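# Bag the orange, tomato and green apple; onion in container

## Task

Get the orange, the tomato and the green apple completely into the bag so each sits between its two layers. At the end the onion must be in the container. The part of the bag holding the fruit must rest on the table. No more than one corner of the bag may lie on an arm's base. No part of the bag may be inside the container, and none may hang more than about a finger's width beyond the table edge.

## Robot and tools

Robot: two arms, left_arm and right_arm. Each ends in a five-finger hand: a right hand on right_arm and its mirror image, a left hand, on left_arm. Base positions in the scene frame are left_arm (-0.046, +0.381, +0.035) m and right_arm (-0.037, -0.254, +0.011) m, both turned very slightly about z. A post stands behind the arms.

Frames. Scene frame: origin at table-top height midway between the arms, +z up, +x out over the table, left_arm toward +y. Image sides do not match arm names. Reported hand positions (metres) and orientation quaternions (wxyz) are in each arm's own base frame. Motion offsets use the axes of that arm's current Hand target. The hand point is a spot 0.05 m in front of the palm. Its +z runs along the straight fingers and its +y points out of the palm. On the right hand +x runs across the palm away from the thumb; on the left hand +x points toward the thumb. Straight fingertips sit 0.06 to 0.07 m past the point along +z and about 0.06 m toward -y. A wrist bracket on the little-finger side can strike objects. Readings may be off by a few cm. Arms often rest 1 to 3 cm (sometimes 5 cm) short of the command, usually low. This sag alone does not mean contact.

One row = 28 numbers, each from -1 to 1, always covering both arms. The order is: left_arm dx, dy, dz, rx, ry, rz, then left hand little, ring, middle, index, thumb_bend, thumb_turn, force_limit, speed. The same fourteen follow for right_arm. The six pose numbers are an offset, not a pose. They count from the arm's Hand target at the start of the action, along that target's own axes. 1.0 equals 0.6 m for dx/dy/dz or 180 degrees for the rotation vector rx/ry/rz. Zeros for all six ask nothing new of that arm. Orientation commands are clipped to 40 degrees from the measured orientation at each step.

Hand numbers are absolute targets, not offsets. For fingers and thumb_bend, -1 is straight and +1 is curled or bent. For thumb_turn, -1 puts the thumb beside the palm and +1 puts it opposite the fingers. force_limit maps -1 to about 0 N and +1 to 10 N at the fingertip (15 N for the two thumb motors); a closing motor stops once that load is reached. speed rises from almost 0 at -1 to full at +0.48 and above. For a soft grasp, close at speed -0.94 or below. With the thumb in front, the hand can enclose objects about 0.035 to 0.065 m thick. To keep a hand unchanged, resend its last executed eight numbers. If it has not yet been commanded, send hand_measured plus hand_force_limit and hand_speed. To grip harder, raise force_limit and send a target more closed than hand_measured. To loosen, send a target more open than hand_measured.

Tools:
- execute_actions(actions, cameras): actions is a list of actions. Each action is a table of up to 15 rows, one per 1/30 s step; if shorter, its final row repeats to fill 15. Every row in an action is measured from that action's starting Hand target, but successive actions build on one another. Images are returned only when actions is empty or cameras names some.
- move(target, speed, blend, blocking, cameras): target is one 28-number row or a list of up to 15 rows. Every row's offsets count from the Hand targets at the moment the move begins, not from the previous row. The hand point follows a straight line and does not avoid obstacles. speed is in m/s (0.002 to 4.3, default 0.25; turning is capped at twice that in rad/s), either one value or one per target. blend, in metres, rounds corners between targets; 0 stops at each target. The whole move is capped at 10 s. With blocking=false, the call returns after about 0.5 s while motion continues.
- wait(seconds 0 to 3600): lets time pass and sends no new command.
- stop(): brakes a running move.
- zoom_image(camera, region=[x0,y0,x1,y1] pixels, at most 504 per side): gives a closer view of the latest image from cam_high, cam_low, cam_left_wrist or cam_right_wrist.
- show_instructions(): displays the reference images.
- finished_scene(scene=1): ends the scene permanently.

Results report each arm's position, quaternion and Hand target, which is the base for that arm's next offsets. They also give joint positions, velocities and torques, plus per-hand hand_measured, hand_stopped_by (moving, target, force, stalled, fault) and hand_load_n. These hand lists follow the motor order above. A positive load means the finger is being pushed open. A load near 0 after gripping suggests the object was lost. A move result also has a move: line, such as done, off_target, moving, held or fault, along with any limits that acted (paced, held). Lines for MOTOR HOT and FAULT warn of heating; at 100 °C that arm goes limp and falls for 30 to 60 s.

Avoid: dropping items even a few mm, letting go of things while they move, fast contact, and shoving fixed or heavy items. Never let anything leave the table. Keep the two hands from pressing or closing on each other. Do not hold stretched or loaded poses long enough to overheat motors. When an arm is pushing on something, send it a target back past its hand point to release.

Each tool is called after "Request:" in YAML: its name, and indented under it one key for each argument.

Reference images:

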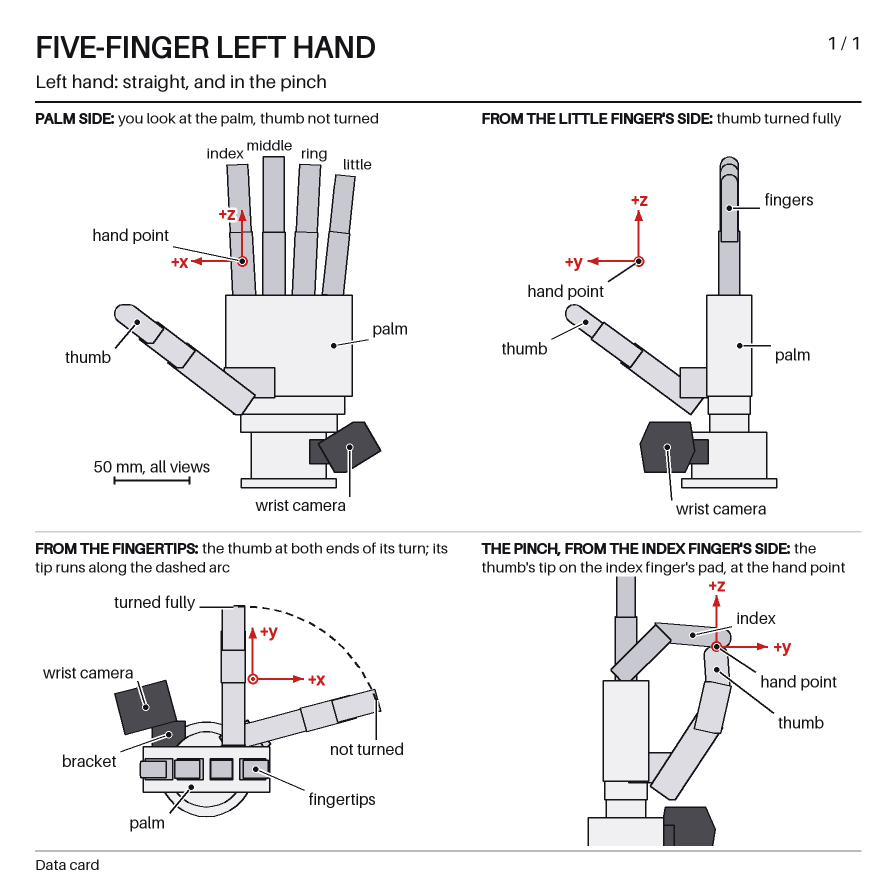

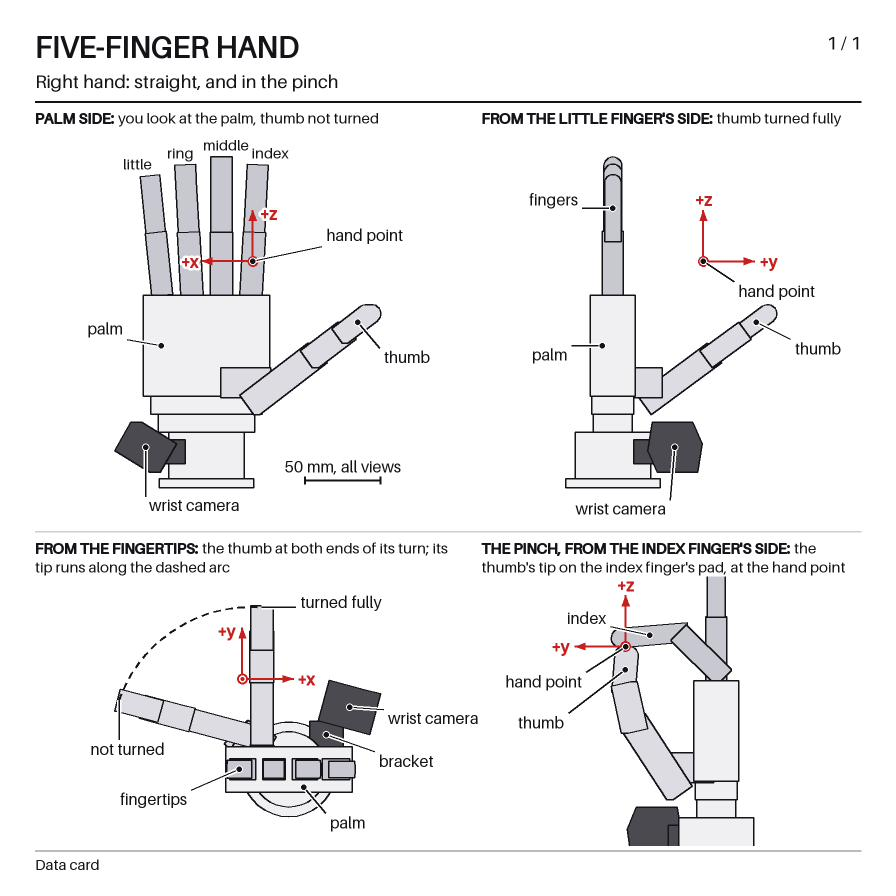

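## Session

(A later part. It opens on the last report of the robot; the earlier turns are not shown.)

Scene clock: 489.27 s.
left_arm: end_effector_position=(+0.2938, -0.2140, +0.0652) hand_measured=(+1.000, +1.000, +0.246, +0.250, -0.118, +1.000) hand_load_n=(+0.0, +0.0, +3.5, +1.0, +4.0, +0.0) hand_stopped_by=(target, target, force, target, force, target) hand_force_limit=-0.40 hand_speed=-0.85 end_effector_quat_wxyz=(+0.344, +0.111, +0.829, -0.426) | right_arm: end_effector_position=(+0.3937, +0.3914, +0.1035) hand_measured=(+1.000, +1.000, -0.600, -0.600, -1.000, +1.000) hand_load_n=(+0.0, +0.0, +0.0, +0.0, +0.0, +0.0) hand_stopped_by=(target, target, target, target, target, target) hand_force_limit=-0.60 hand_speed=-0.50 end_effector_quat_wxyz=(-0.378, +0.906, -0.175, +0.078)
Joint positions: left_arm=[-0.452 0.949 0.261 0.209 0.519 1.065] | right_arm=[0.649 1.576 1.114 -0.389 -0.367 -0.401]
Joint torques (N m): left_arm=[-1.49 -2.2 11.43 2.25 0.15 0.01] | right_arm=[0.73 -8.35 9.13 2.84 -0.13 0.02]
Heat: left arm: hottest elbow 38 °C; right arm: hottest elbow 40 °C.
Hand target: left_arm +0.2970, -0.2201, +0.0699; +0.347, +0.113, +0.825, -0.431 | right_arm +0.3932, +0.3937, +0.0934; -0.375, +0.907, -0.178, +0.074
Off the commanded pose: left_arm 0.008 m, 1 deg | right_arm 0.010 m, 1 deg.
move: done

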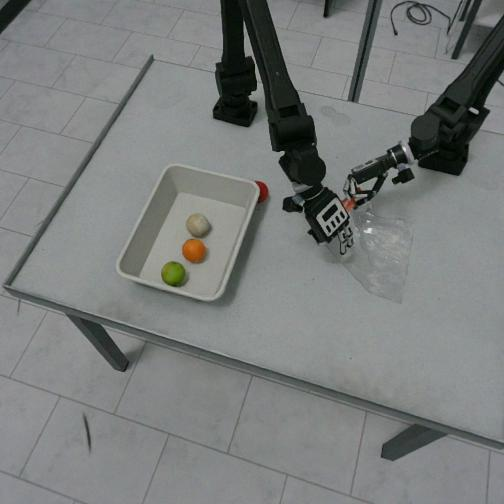

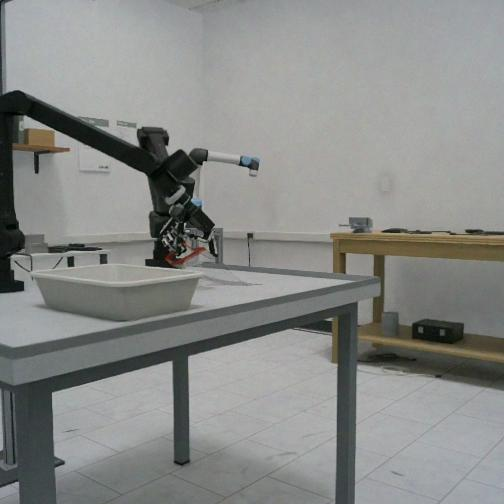

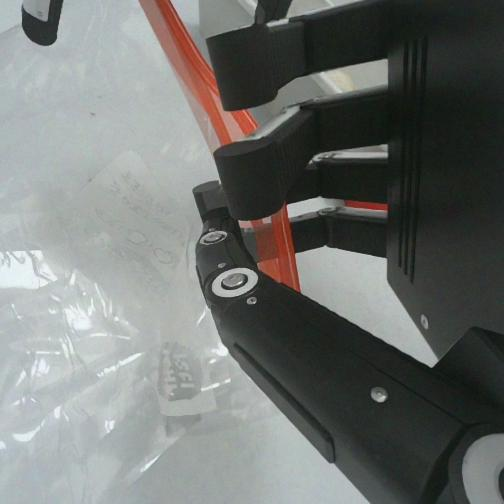

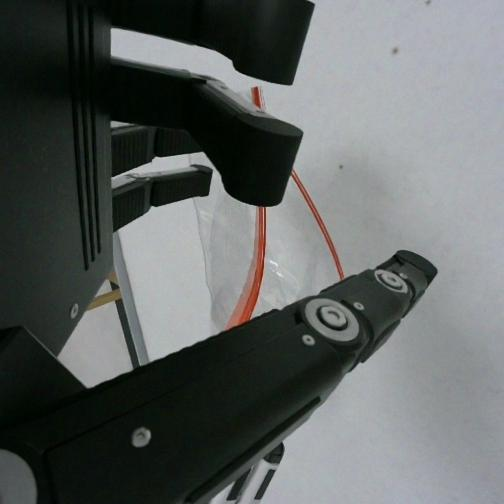

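Request:
move:
  target: [0,0,0,0,0,0,1,1,0.25,0.25,0.1,1,-0.4,-0.85,0,0,0,0,0,0,1,1,0.25,0.25,0.1,1,-0.4,-0.8]
  speed: 0.04
  cameras: ["cam_high","cam_low","cam_right_wrist","cam_left_wrist"]

Request:
zoom_image:
  camera: "cam_low"
  region: [150, 200, 230, 280]

Request:
zoom_image:
  camera: "cam_right_wrist"
  region: [180, 80, 484, 384]

Scene clock: 497.00 s.
left_arm: end_effector_position=(+0.2938, -0.2140, +0.0652) hand_measured=(+1.000, +1.000, +0.246, +0.250, -0.118, +1.000) hand_load_n=(+0.0, +0.0, +3.5, +0.5, +4.0, +0.0) hand_stopped_by=(target, target, force, target, force, target) hand_force_limit=-0.40 hand_speed=-0.85 end_effector_quat_wxyz=(+0.344, +0.111, +0.829, -0.426) | right_arm: end_effector_position=(+0.3937, +0.3914, +0.1036) hand_measured=(+1.000, +1.000, +0.250, +0.250, -0.212, +1.000) hand_load_n=(+0.5, +0.0, +2.5, +0.0, +5.5, +0.0) hand_stopped_by=(target, target, target, target, force, target) hand_force_limit=-0.40 hand_speed=-0.80 end_effector_quat_wxyz=(-0.378, +0.906, -0.175, +0.078)
Joint positions: left_arm=[-0.452 0.949 0.261 0.209 0.519 1.065] | right_arm=[0.649 1.576 1.114 -0.389 -0.367 -0.4]
Joint torques (N m): left_arm=[-1.55 -2.2 11.43 2.25 0.15 0.02] | right_arm=[0.67 -8.35 9.14 2.84 -0.12 0.02]
Heat: left arm: hottest elbow 38 °C; right arm: hottest elbow 39 °C.
Hand target: left_arm +0.2970, -0.2201, +0.0699; +0.347, +0.113, +0.825, -0.431 | right_arm +0.3932, +0.3937, +0.0934; -0.375, +0.907, -0.178, +0.074
Off the commanded pose: left_arm 0.008 m, 1 deg | right_arm 0.010 m, 1 deg.
move: done

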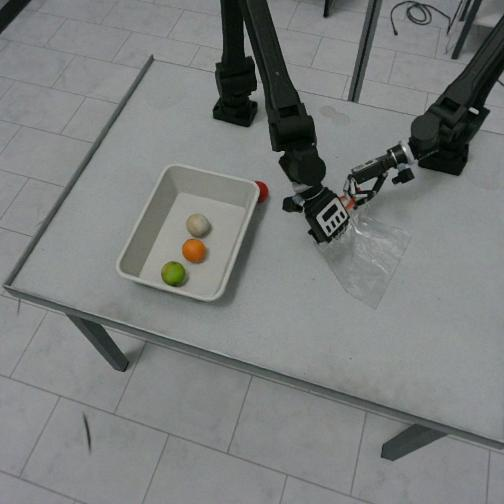

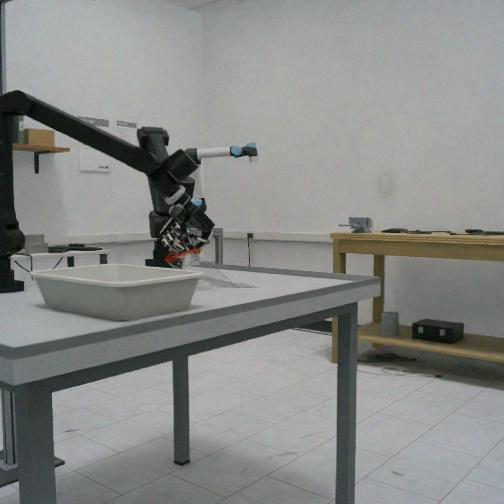

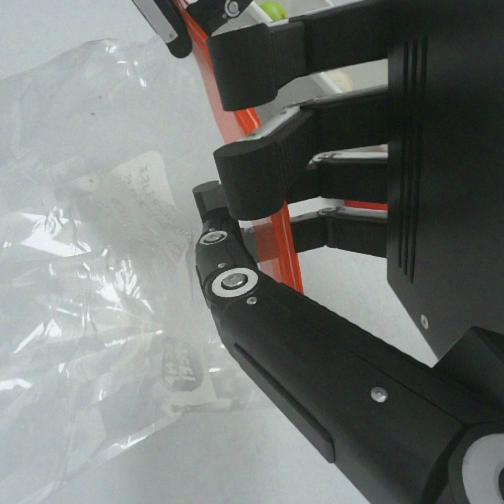

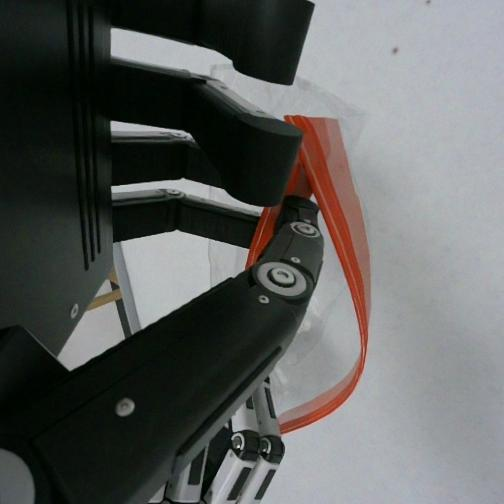

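Scaled by 6.300.

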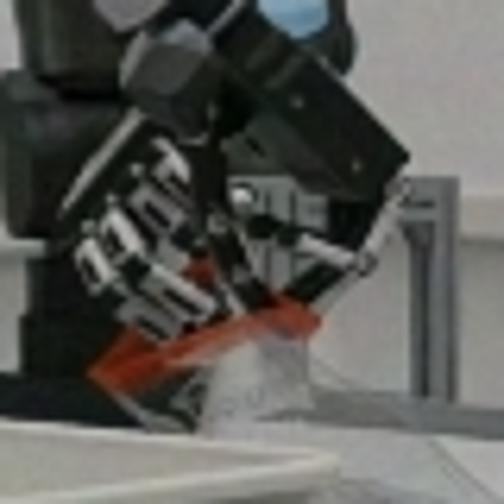

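Scaled by 1.658.

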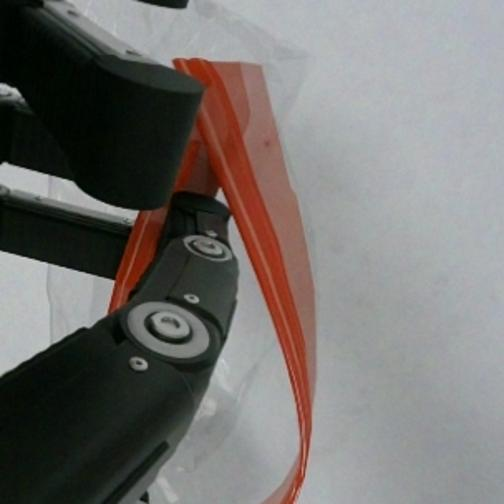

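Request:
move:
  target: [0,0,0,0,0,0,1,1,0.25,0.25,-0.5,1,-0.4,-0.7,0,0,0,0,0,0,1,1,0.25,0.25,0.1,1,-0.4,-0.8]
  speed: 0.04
  cameras: ["cam_high","cam_low","cam_right_wrist","cam_left_wrist"]

Request:
zoom_image:
  camera: "cam_left_wrist"
  region: [60, 0, 364, 304]

Request:
zoom_image:
  camera: "cam_high"
  region: [300, 160, 400, 260]

Request:
zoom_image:
  camera: "cam_low"
  region: [150, 200, 230, 280]

Scene clock: 499.37 s.
left_arm: end_effector_position=(+0.2938, -0.2140, +0.0652) hand_measured=(+1.000, +1.000, +0.248, +0.250, -0.500, +1.000) hand_load_n=(+0.0, +0.0, +0.0, +0.0, +0.0, +0.0) hand_stopped_by=(target, target, force, target, target, target) hand_force_limit=-0.40 hand_speed=-0.70 end_effector_quat_wxyz=(+0.344, +0.111, +0.829, -0.426) | right_arm: end_effector_position=(+0.3937, +0.3914, +0.1036) hand_measured=(+1.000, +1.000, +0.250, +0.250, -0.212, +1.000) hand_load_n=(+0.0, +0.0, +2.0, +0.0, +4.5, +0.0) hand_stopped_by=(target, target, target, target, force, target) hand_force_limit=-0.40 hand_speed=-0.80 end_effector_quat_wxyz=(-0.378, +0.906, -0.175, +0.078)
Joint positions: left_arm=[-0.452 0.949 0.261 0.209 0.519 1.065] | right_arm=[0.649 1.576 1.114 -0.389 -0.367 -0.4]
Joint torques (N m): left_arm=[-1.55 -2.2 11.4 2.24 0.15 0.02] | right_arm=[0.67 -8.23 9.13 2.82 -0.12 0.01]
Heat: left arm: hottest elbow 38 °C; right arm: hottest elbow 39 °C.
Hand target: left_arm +0.2970, -0.2201, +0.0699; +0.347, +0.113, +0.825, -0.431 | right_arm +0.3932, +0.3937, +0.0934; -0.375, +0.907, -0.178, +0.074
Off the commanded pose: left_arm 0.008 m, 1 deg | right_arm 0.010 m, 1 deg.
move: done

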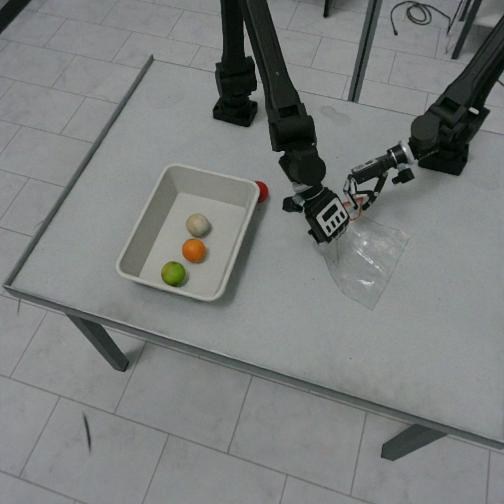

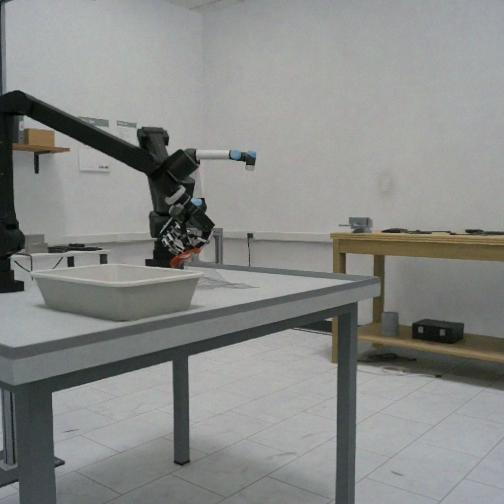

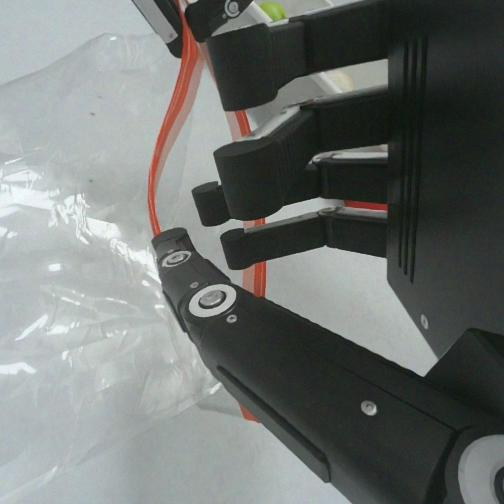

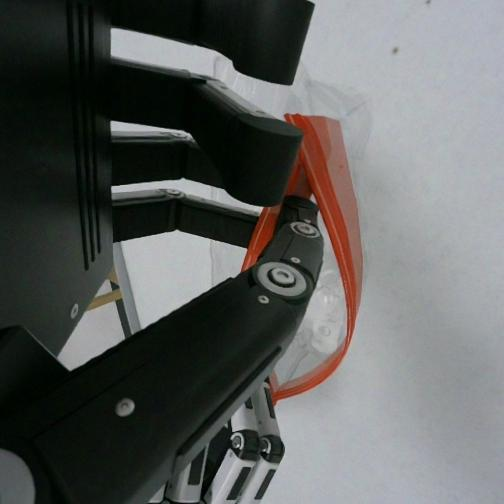

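Scaled by 1.658.

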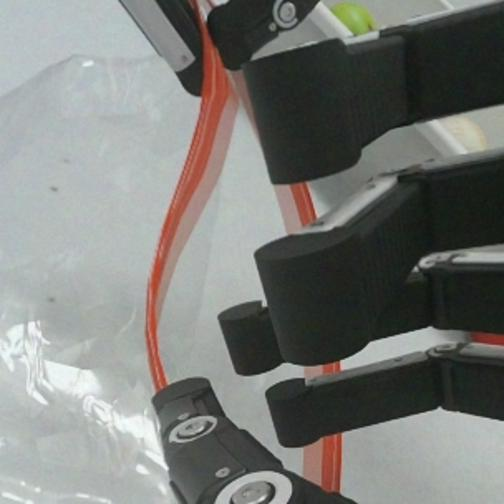

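Scaled by 5.040.

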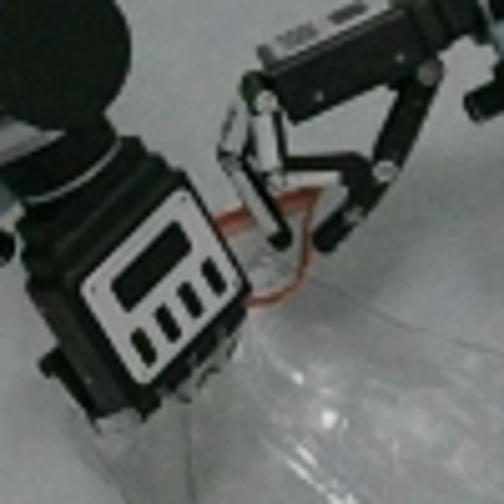

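Scaled by 6.300.

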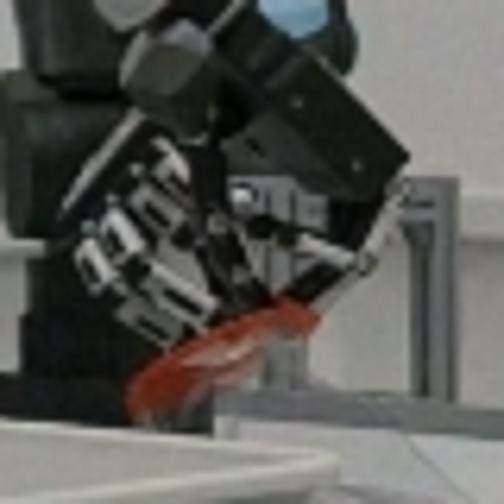

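Request:
move:
  target: [0,0,0,0,0,0,1,1,0.25,0.25,-0.9,1,-0.4,-0.7,0,0,0,0,0,0,1,1,0.25,0.25,0.1,1,-0.4,-0.8]
  speed: 0.04
  cameras: ["cam_left_wrist","cam_high"]

Request:
zoom_image:
  camera: "cam_left_wrist"
  region: [60, 100, 364, 404]

Scene clock: 505.60 s.
left_arm: end_effector_position=(+0.2938, -0.2140, +0.0652) hand_measured=(+1.000, +1.000, +0.248, +0.250, -0.900, +1.000) hand_load_n=(+0.0, +0.0, +0.0, +0.0, +0.0, +0.0) hand_stopped_by=(target, target, force, target, target, target) hand_force_limit=-0.40 hand_speed=-0.70 end_effector_quat_wxyz=(+0.344, +0.111, +0.829, -0.426) | right_arm: end_effector_position=(+0.3937, +0.3914, +0.1036) hand_measured=(+1.000, +1.000, +0.250, +0.250, -0.212, +1.000) hand_load_n=(+0.0, +0.0, +2.0, +0.0, +4.5, +0.0) hand_stopped_by=(target, target, target, target, force, target) hand_force_limit=-0.40 hand_speed=-0.80 end_effector_quat_wxyz=(-0.378, +0.906, -0.175, +0.078)
Joint positions: left_arm=[-0.452 0.949 0.261 0.209 0.519 1.065] | right_arm=[0.649 1.576 1.114 -0.389 -0.367 -0.4]
Joint torques (N m): left_arm=[-1.49 -2.2 11.41 2.26 0.14 0.02] | right_arm=[0.67 -8.29 9.14 2.82 -0.13 0.01]
Heat: left arm: hottest elbow 38 °C; right arm: hottest elbow 39 °C.
Hand target: left_arm +0.2970, -0.2201, +0.0699; +0.347, +0.113, +0.825, -0.431 | right_arm +0.3932, +0.3937, +0.0934; -0.375, +0.907, -0.178, +0.074
Off the commanded pose: left_arm 0.008 m, 1 deg | right_arm 0.010 m, 1 deg.
move: done
Images, in order (width x height): cam_high 504x504, cam_left_wrist 504x504.

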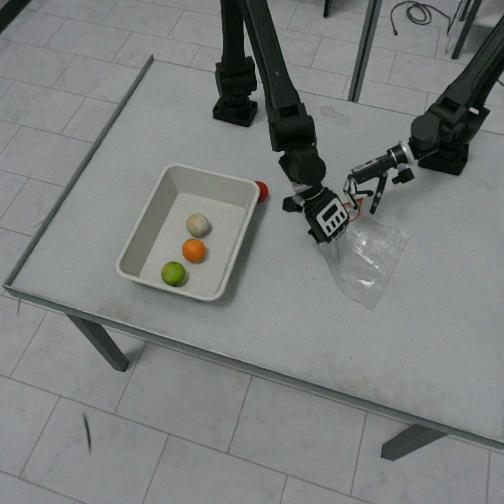

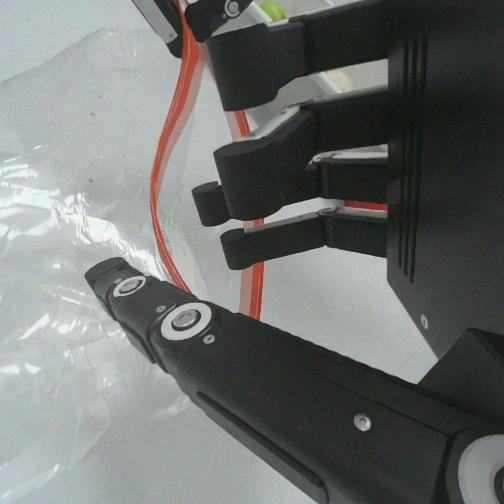

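Scaled by 1.658.

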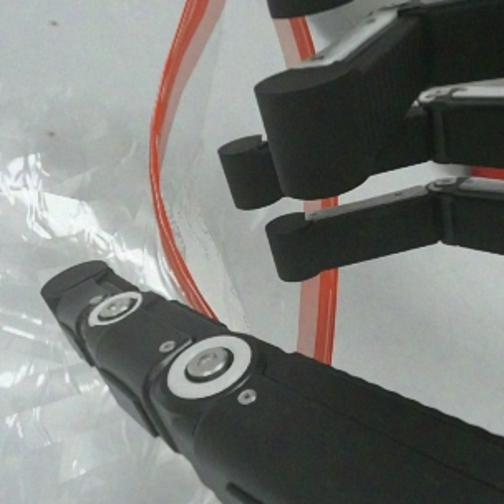

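Request:
move:
  target: [0.0369,0.0291,-0.0253,0,0,0,1,1,0.25,0.25,-0.9,1,-0.4,-0.7,0,0,0,0,0,0,1,1,0.25,0.25,0.1,1,-0.4,-0.8]
  speed: 0.05
  cameras: ["cam_left_wrist","cam_high","cam_low"]

Request:
zoom_image:
  camera: "cam_left_wrist"
  region: [60, 100, 364, 404]

Request:
zoom_image:
  camera: "cam_high"
  region: [300, 160, 400, 260]

Request:
zoom_image:
  camera: "cam_low"
  region: [150, 200, 230, 280]

Scene clock: 508.40 s.
left_arm: end_effector_position=(+0.2797, -0.2043, +0.0481) hand_measured=(+1.000, +1.000, +0.248, +0.250, -0.900, +1.000) hand_load_n=(+0.0, +0.0, +0.0, +0.0, +0.0, +0.0) hand_stopped_by=(target, target, force, target, target, target) hand_force_limit=-0.40 hand_speed=-0.70 end_effector_quat_wxyz=(+0.337, +0.113, +0.829, -0.432) | right_arm: end_effector_position=(+0.3937, +0.3914, +0.1036) hand_measured=(+1.000, +1.000, +0.250, +0.250, -0.212, +1.000) hand_load_n=(+0.0, +0.0, +2.0, +0.0, +4.5, +0.0) hand_stopped_by=(target, target, target, target, force, target) hand_force_limit=-0.40 hand_speed=-0.80 end_effector_quat_wxyz=(-0.378, +0.906, -0.175, +0.078)
Joint positions: left_arm=[-0.422 0.946 0.205 0.248 0.563 1.076] | right_arm=[0.649 1.576 1.114 -0.389 -0.367 -0.4]
Joint torques (N m): left_arm=[0.21 -3.37 9.28 2.19 0.33 0.19] | right_arm=[0.67 -8.29 9.14 2.84 -0.12 0.02]
Heat: left arm: hottest elbow 38 °C; right arm: hottest elbow 39 °C.
Hand target: left_arm +0.2820, -0.2001, +0.0500; +0.347, +0.113, +0.825, -0.431 | right_arm +0.3932, +0.3937, +0.0934; -0.375, +0.907, -0.178, +0.074
Off the commanded pose: left_arm 0.005 m, 1 deg | right_arm 0.010 m, 1 deg.
move: done
Images, in order (width x height): cam_high 504x504, cam_low 504x504, cam_left_wrist 504x504.

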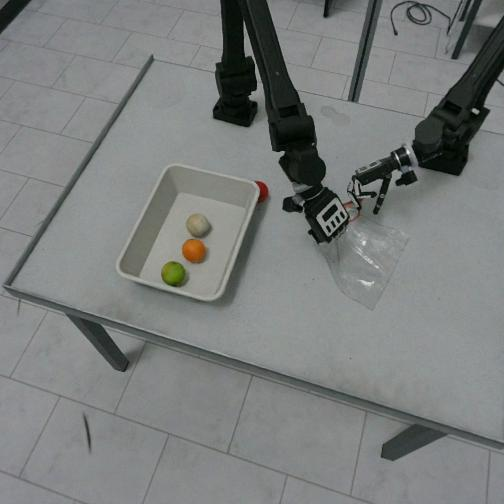

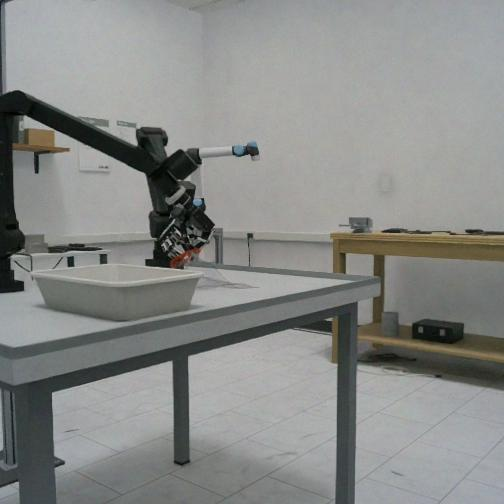

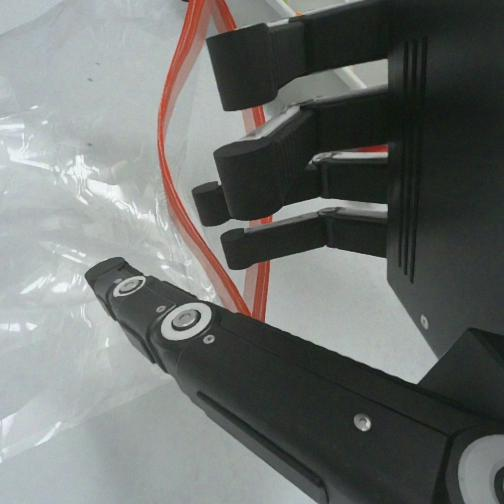

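Scaled by 1.658.

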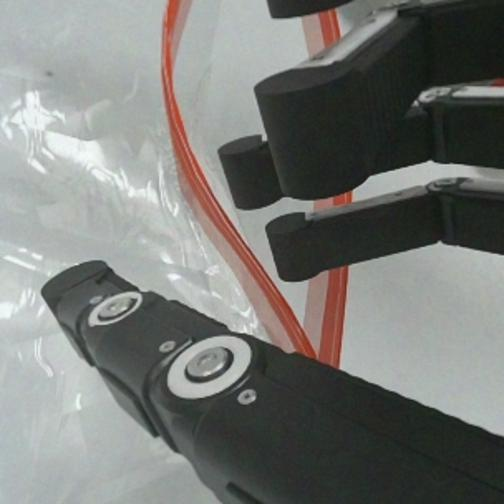

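Scaled by 5.040.

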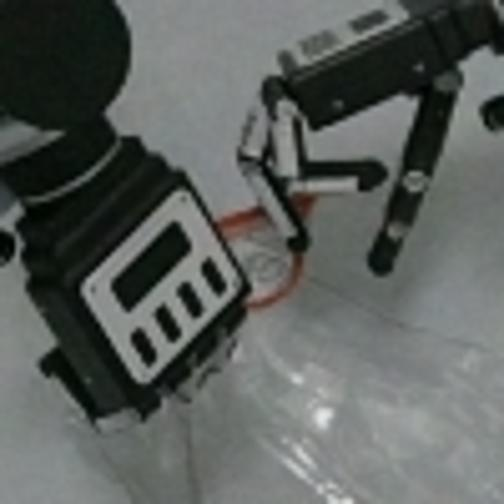

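Scaled by 6.300.

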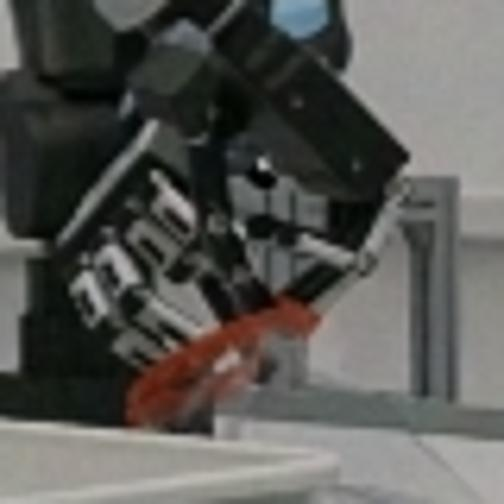

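Request:
move:
  target: [0.0335,0.0187,-0.02,0,0,0,1,1,0.25,0.25,-0.9,1,-0.4,-0.7,0,0,0,0,0,0,1,1,0.25,0.25,0.1,1,-0.4,-0.8]
  speed: 0.05
  cameras: ["cam_left_wrist","cam_high","cam_low"]

Request:
zoom_image:
  camera: "cam_left_wrist"
  region: [60, 100, 364, 404]

Request:
zoom_image:
  camera: "cam_high"
  region: [300, 160, 400, 260]

Request:
zoom_image:
  camera: "cam_low"
  region: [150, 200, 230, 280]

Scene clock: 511.17 s.
left_arm: end_effector_position=(+0.2649, -0.1903, +0.0325) hand_measured=(+1.000, +1.000, +0.248, +0.250, -0.900, +1.000) hand_load_n=(+0.0, +0.0, +0.0, +0.0, +0.0, +0.0) hand_stopped_by=(target, target, force, target, target, target) hand_force_limit=-0.40 hand_speed=-0.70 end_effector_quat_wxyz=(+0.337, +0.113, +0.829, -0.432) | right_arm: end_effector_position=(+0.3937, +0.3914, +0.1036) hand_measured=(+1.000, +1.000, +0.250, +0.250, -0.212, +1.000) hand_load_n=(+0.0, +0.0, +2.5, +0.0, +4.5, +0.0) hand_stopped_by=(target, target, target, target, force, target) hand_force_limit=-0.40 hand_speed=-0.80 end_effector_quat_wxyz=(-0.378, +0.906, -0.175, +0.078)
Joint positions: left_arm=[-0.385 0.921 0.141 0.276 0.597 1.097] | right_arm=[0.649 1.576 1.114 -0.389 -0.367 -0.4]
Joint torques (N m): left_arm=[0.21 -2.73 8.94 2.14 0.35 0.16] | right_arm=[0.67 -8.29 9.13 2.84 -0.12 0.01]
Heat: left arm: hottest elbow 38 °C; right arm: hottest elbow 39 °C.
Hand target: left_arm +0.2670, -0.1862, +0.0341; +0.347, +0.114, +0.825, -0.431 | right_arm +0.3932, +0.3937, +0.0934; -0.375, +0.907, -0.178, +0.074
Off the commanded pose: left_arm 0.005 m, 1 deg | right_arm 0.010 m, 1 deg.
move: done
Images, in order (width x height): cam_high 504x504, cam_low 504x504, cam_left_wrist 504x504.

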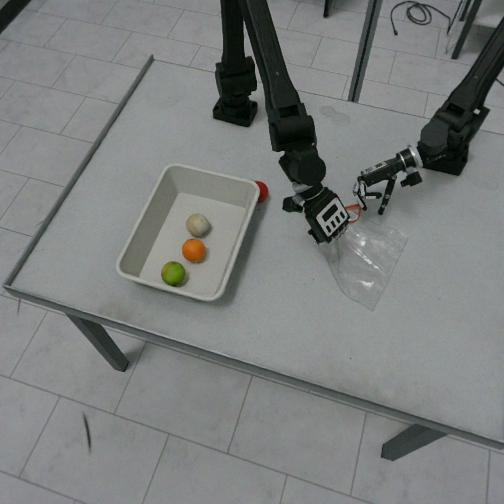

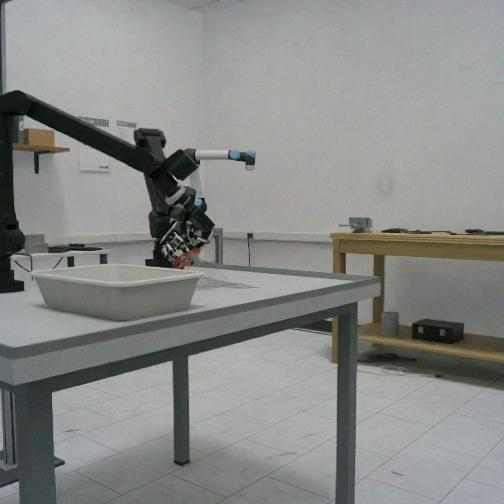

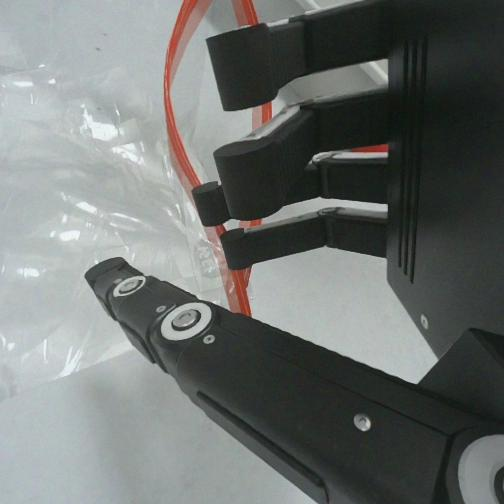

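Scaled by 1.658.

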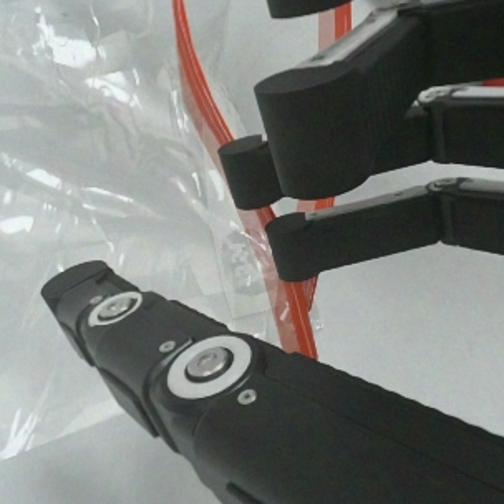

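Scaled by 5.040.

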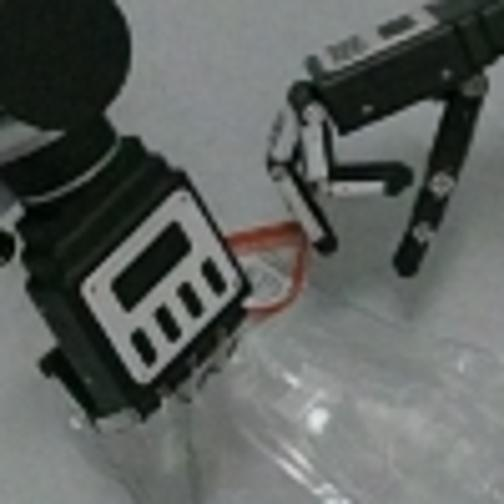

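Scaled by 6.300.

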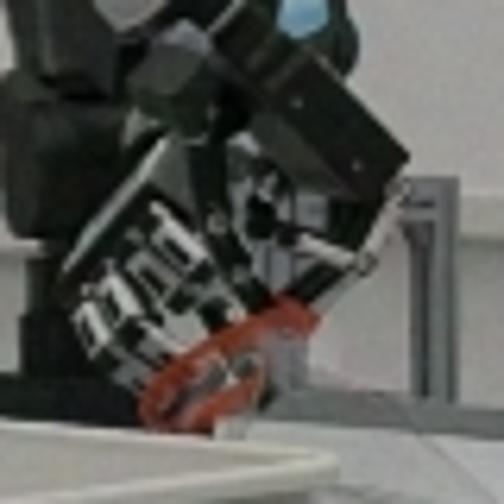

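Request:
move:
  target:
    - [0,-0.0213,0.0217,0,0,0,1,1,0.25,0.25,-0.9,1,-0.4,-0.7,0,0,0,0,0,0,1,1,0.25,0.25,0.1,1,-0.4,-0.8]
    - [0.0257,0.003,0.0365,0,0,0,1,1,0.25,0.25,-0.9,1,-0.4,-0.7,0,0,0,0,0,0,1,1,0.25,0.25,0.1,1,-0.4,-0.8]
  speed: 0.05
  blend: [0.004,0]
  cameras: ["cam_left_wrist","cam_high","cam_low"]

Request:
zoom_image:
  camera: "cam_left_wrist"
  region: [60, 100, 364, 404]

Request:
zoom_image:
  camera: "cam_high"
  region: [300, 160, 400, 260]

Request:
zoom_image:
  camera: "cam_low"
  region: [150, 200, 230, 280]

Scene clock: 514.47 s.
left_arm: end_effector_position=(+0.2727, -0.2021, +0.0181) hand_measured=(+1.000, +1.000, +0.248, +0.250, -0.900, +1.000) hand_load_n=(+0.0, +0.0, +0.0, +0.0, +0.0, +0.5) hand_stopped_by=(target, target, force, target, target, target) hand_force_limit=-0.40 hand_speed=-0.70 end_effector_quat_wxyz=(+0.352, +0.113, +0.824, -0.428) | right_arm: end_effector_position=(+0.3937, +0.3914, +0.1036) hand_measured=(+1.000, +1.000, +0.250, +0.250, -0.212, +1.000) hand_load_n=(+0.0, +0.0, +2.0, +0.0, +4.5, +0.0) hand_stopped_by=(target, target, target, target, force, target) hand_force_limit=-0.40 hand_speed=-0.80 end_effector_quat_wxyz=(-0.378, +0.906, -0.175, +0.078)
Joint positions: left_arm=[-0.446 1.083 0.125 0.498 0.524 1.069] | right_arm=[0.649 1.576 1.114 -0.389 -0.367 -0.4]
Joint torques (N m): left_arm=[-1.61 -2.32 7.62 2.24 0.12 0.02] | right_arm=[0.62 -8.29 9.13 2.82 -0.12 0.02]
Heat: left arm: hottest elbow 38 °C; right arm: hottest elbow 39 °C.
Hand target: left_arm +0.2671, -0.2040, +0.0141; +0.348, +0.114, +0.825, -0.431 | right_arm +0.3932, +0.3937, +0.0934; -0.375, +0.907, -0.178, +0.074
Off the commanded pose: left_arm 0.007 m, 1 deg | right_arm 0.010 m, 1 deg.
move: done
Images, in order (width x height): cam_high 504x504, cam_low 504x504, cam_left_wrist 504x504.

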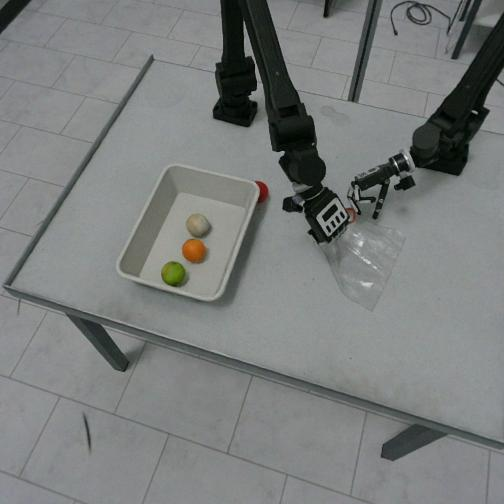

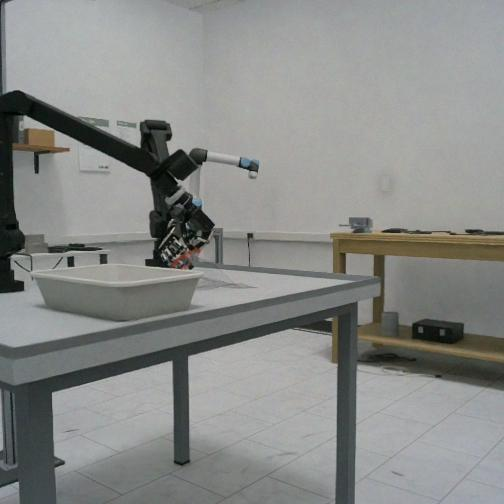

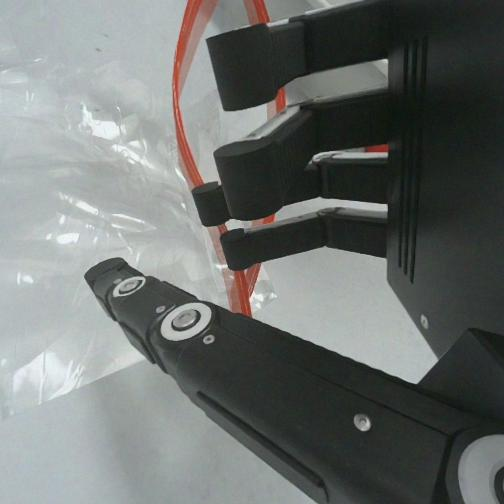

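Scaled by 1.658.

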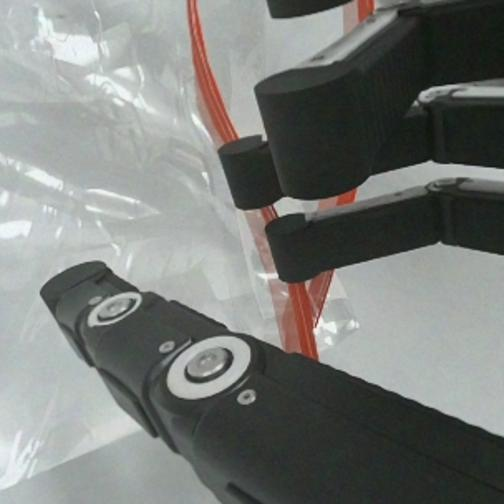

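Scaled by 5.040.

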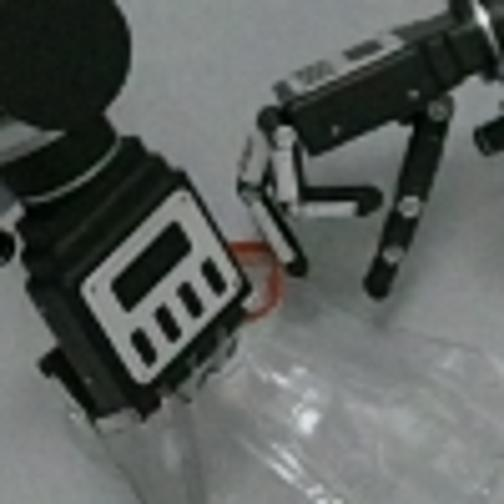

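Scaled by 6.300.

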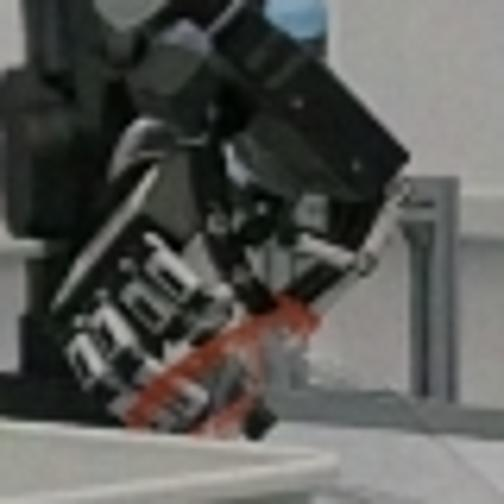

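Request:
move:
  target: [-0.0536,-0.0506,-0.0309,0,0,0,1,1,0.25,0.25,-0.9,1,-0.4,-0.7,0,0,0,0,0,0,1,1,0.25,0.25,0.1,1,-0.4,-0.8]
  speed: 0.08
  cameras: ["cam_left_wrist","cam_high","cam_low","cam_right_wrist"]

Request:
zoom_image:
  camera: "cam_left_wrist"
  region: [60, 100, 364, 404]

Request:
zoom_image:
  camera: "cam_high"
  region: [310, 170, 390, 250]

Request:
zoom_image:
  camera: "cam_low"
  region: [150, 220, 220, 290]

Scene clock: 517.03 s.
left_arm: end_effector_position=(+0.2528, -0.1928, +0.0393) hand_measured=(+1.000, +1.000, +0.248, +0.250, -0.900, +1.000) hand_load_n=(+0.0, +0.0, +0.0, +0.0, +0.0, +0.5) hand_stopped_by=(target, target, force, target, target, target) hand_force_limit=-0.40 hand_speed=-0.70 end_effector_quat_wxyz=(+0.334, +0.107, +0.836, -0.423) | right_arm: end_effector_position=(+0.3937, +0.3914, +0.1036) hand_measured=(+1.000, +1.000, +0.250, +0.250, -0.212, +1.000) hand_load_n=(+0.0, +0.0, +2.5, +0.0, +4.5, +0.0) hand_stopped_by=(target, target, target, target, force, target) hand_force_limit=-0.40 hand_speed=-0.80 end_effector_quat_wxyz=(-0.378, +0.906, -0.175, +0.078)
Joint positions: left_arm=[-0.446 0.812 0.142 0.165 0.524 1.066] | right_arm=[0.649 1.576 1.114 -0.389 -0.367 -0.4]
Joint torques (N m): left_arm=[-1.55 -1.67 14.75 1.14 0.17 0.04] | right_arm=[0.67 -8.23 9.13 2.82 -0.12 0.02]
Heat: left arm: hottest elbow 38 °C; right arm: hottest elbow 39 °C.
Hand target: left_arm +0.2670, -0.2041, +0.0620; +0.347, +0.114, +0.825, -0.431 | right_arm +0.3932, +0.3937, +0.0934; -0.375, +0.907, -0.178, +0.074
Off the commanded pose: left_arm 0.029 m, 2 deg | right_arm 0.010 m, 1 deg.
move: off_target (left_arm)

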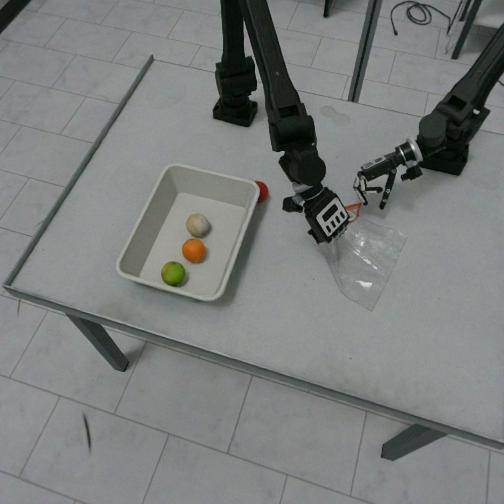

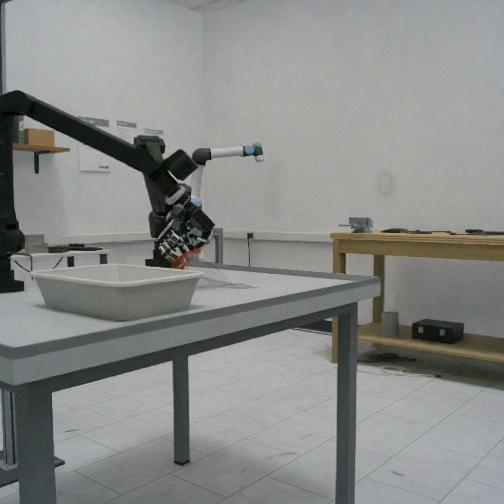

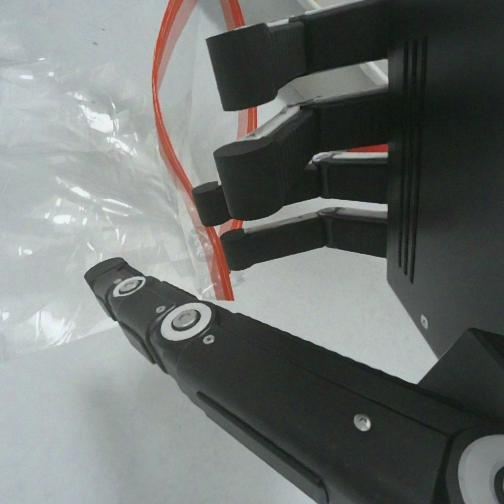

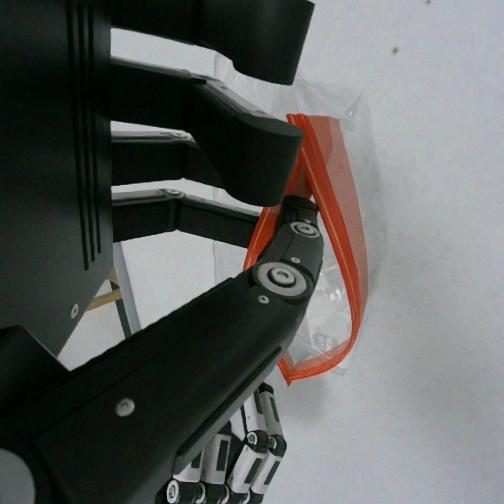

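Scaled by 1.658.

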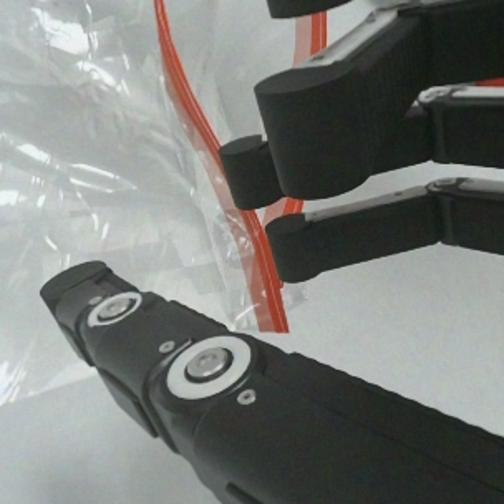

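Scaled by 6.300.

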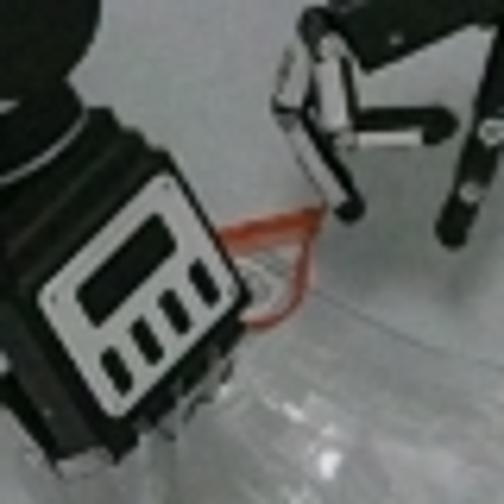

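Scaled by 7.200.

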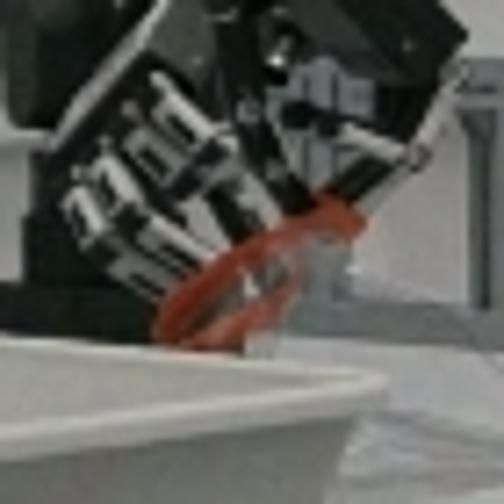

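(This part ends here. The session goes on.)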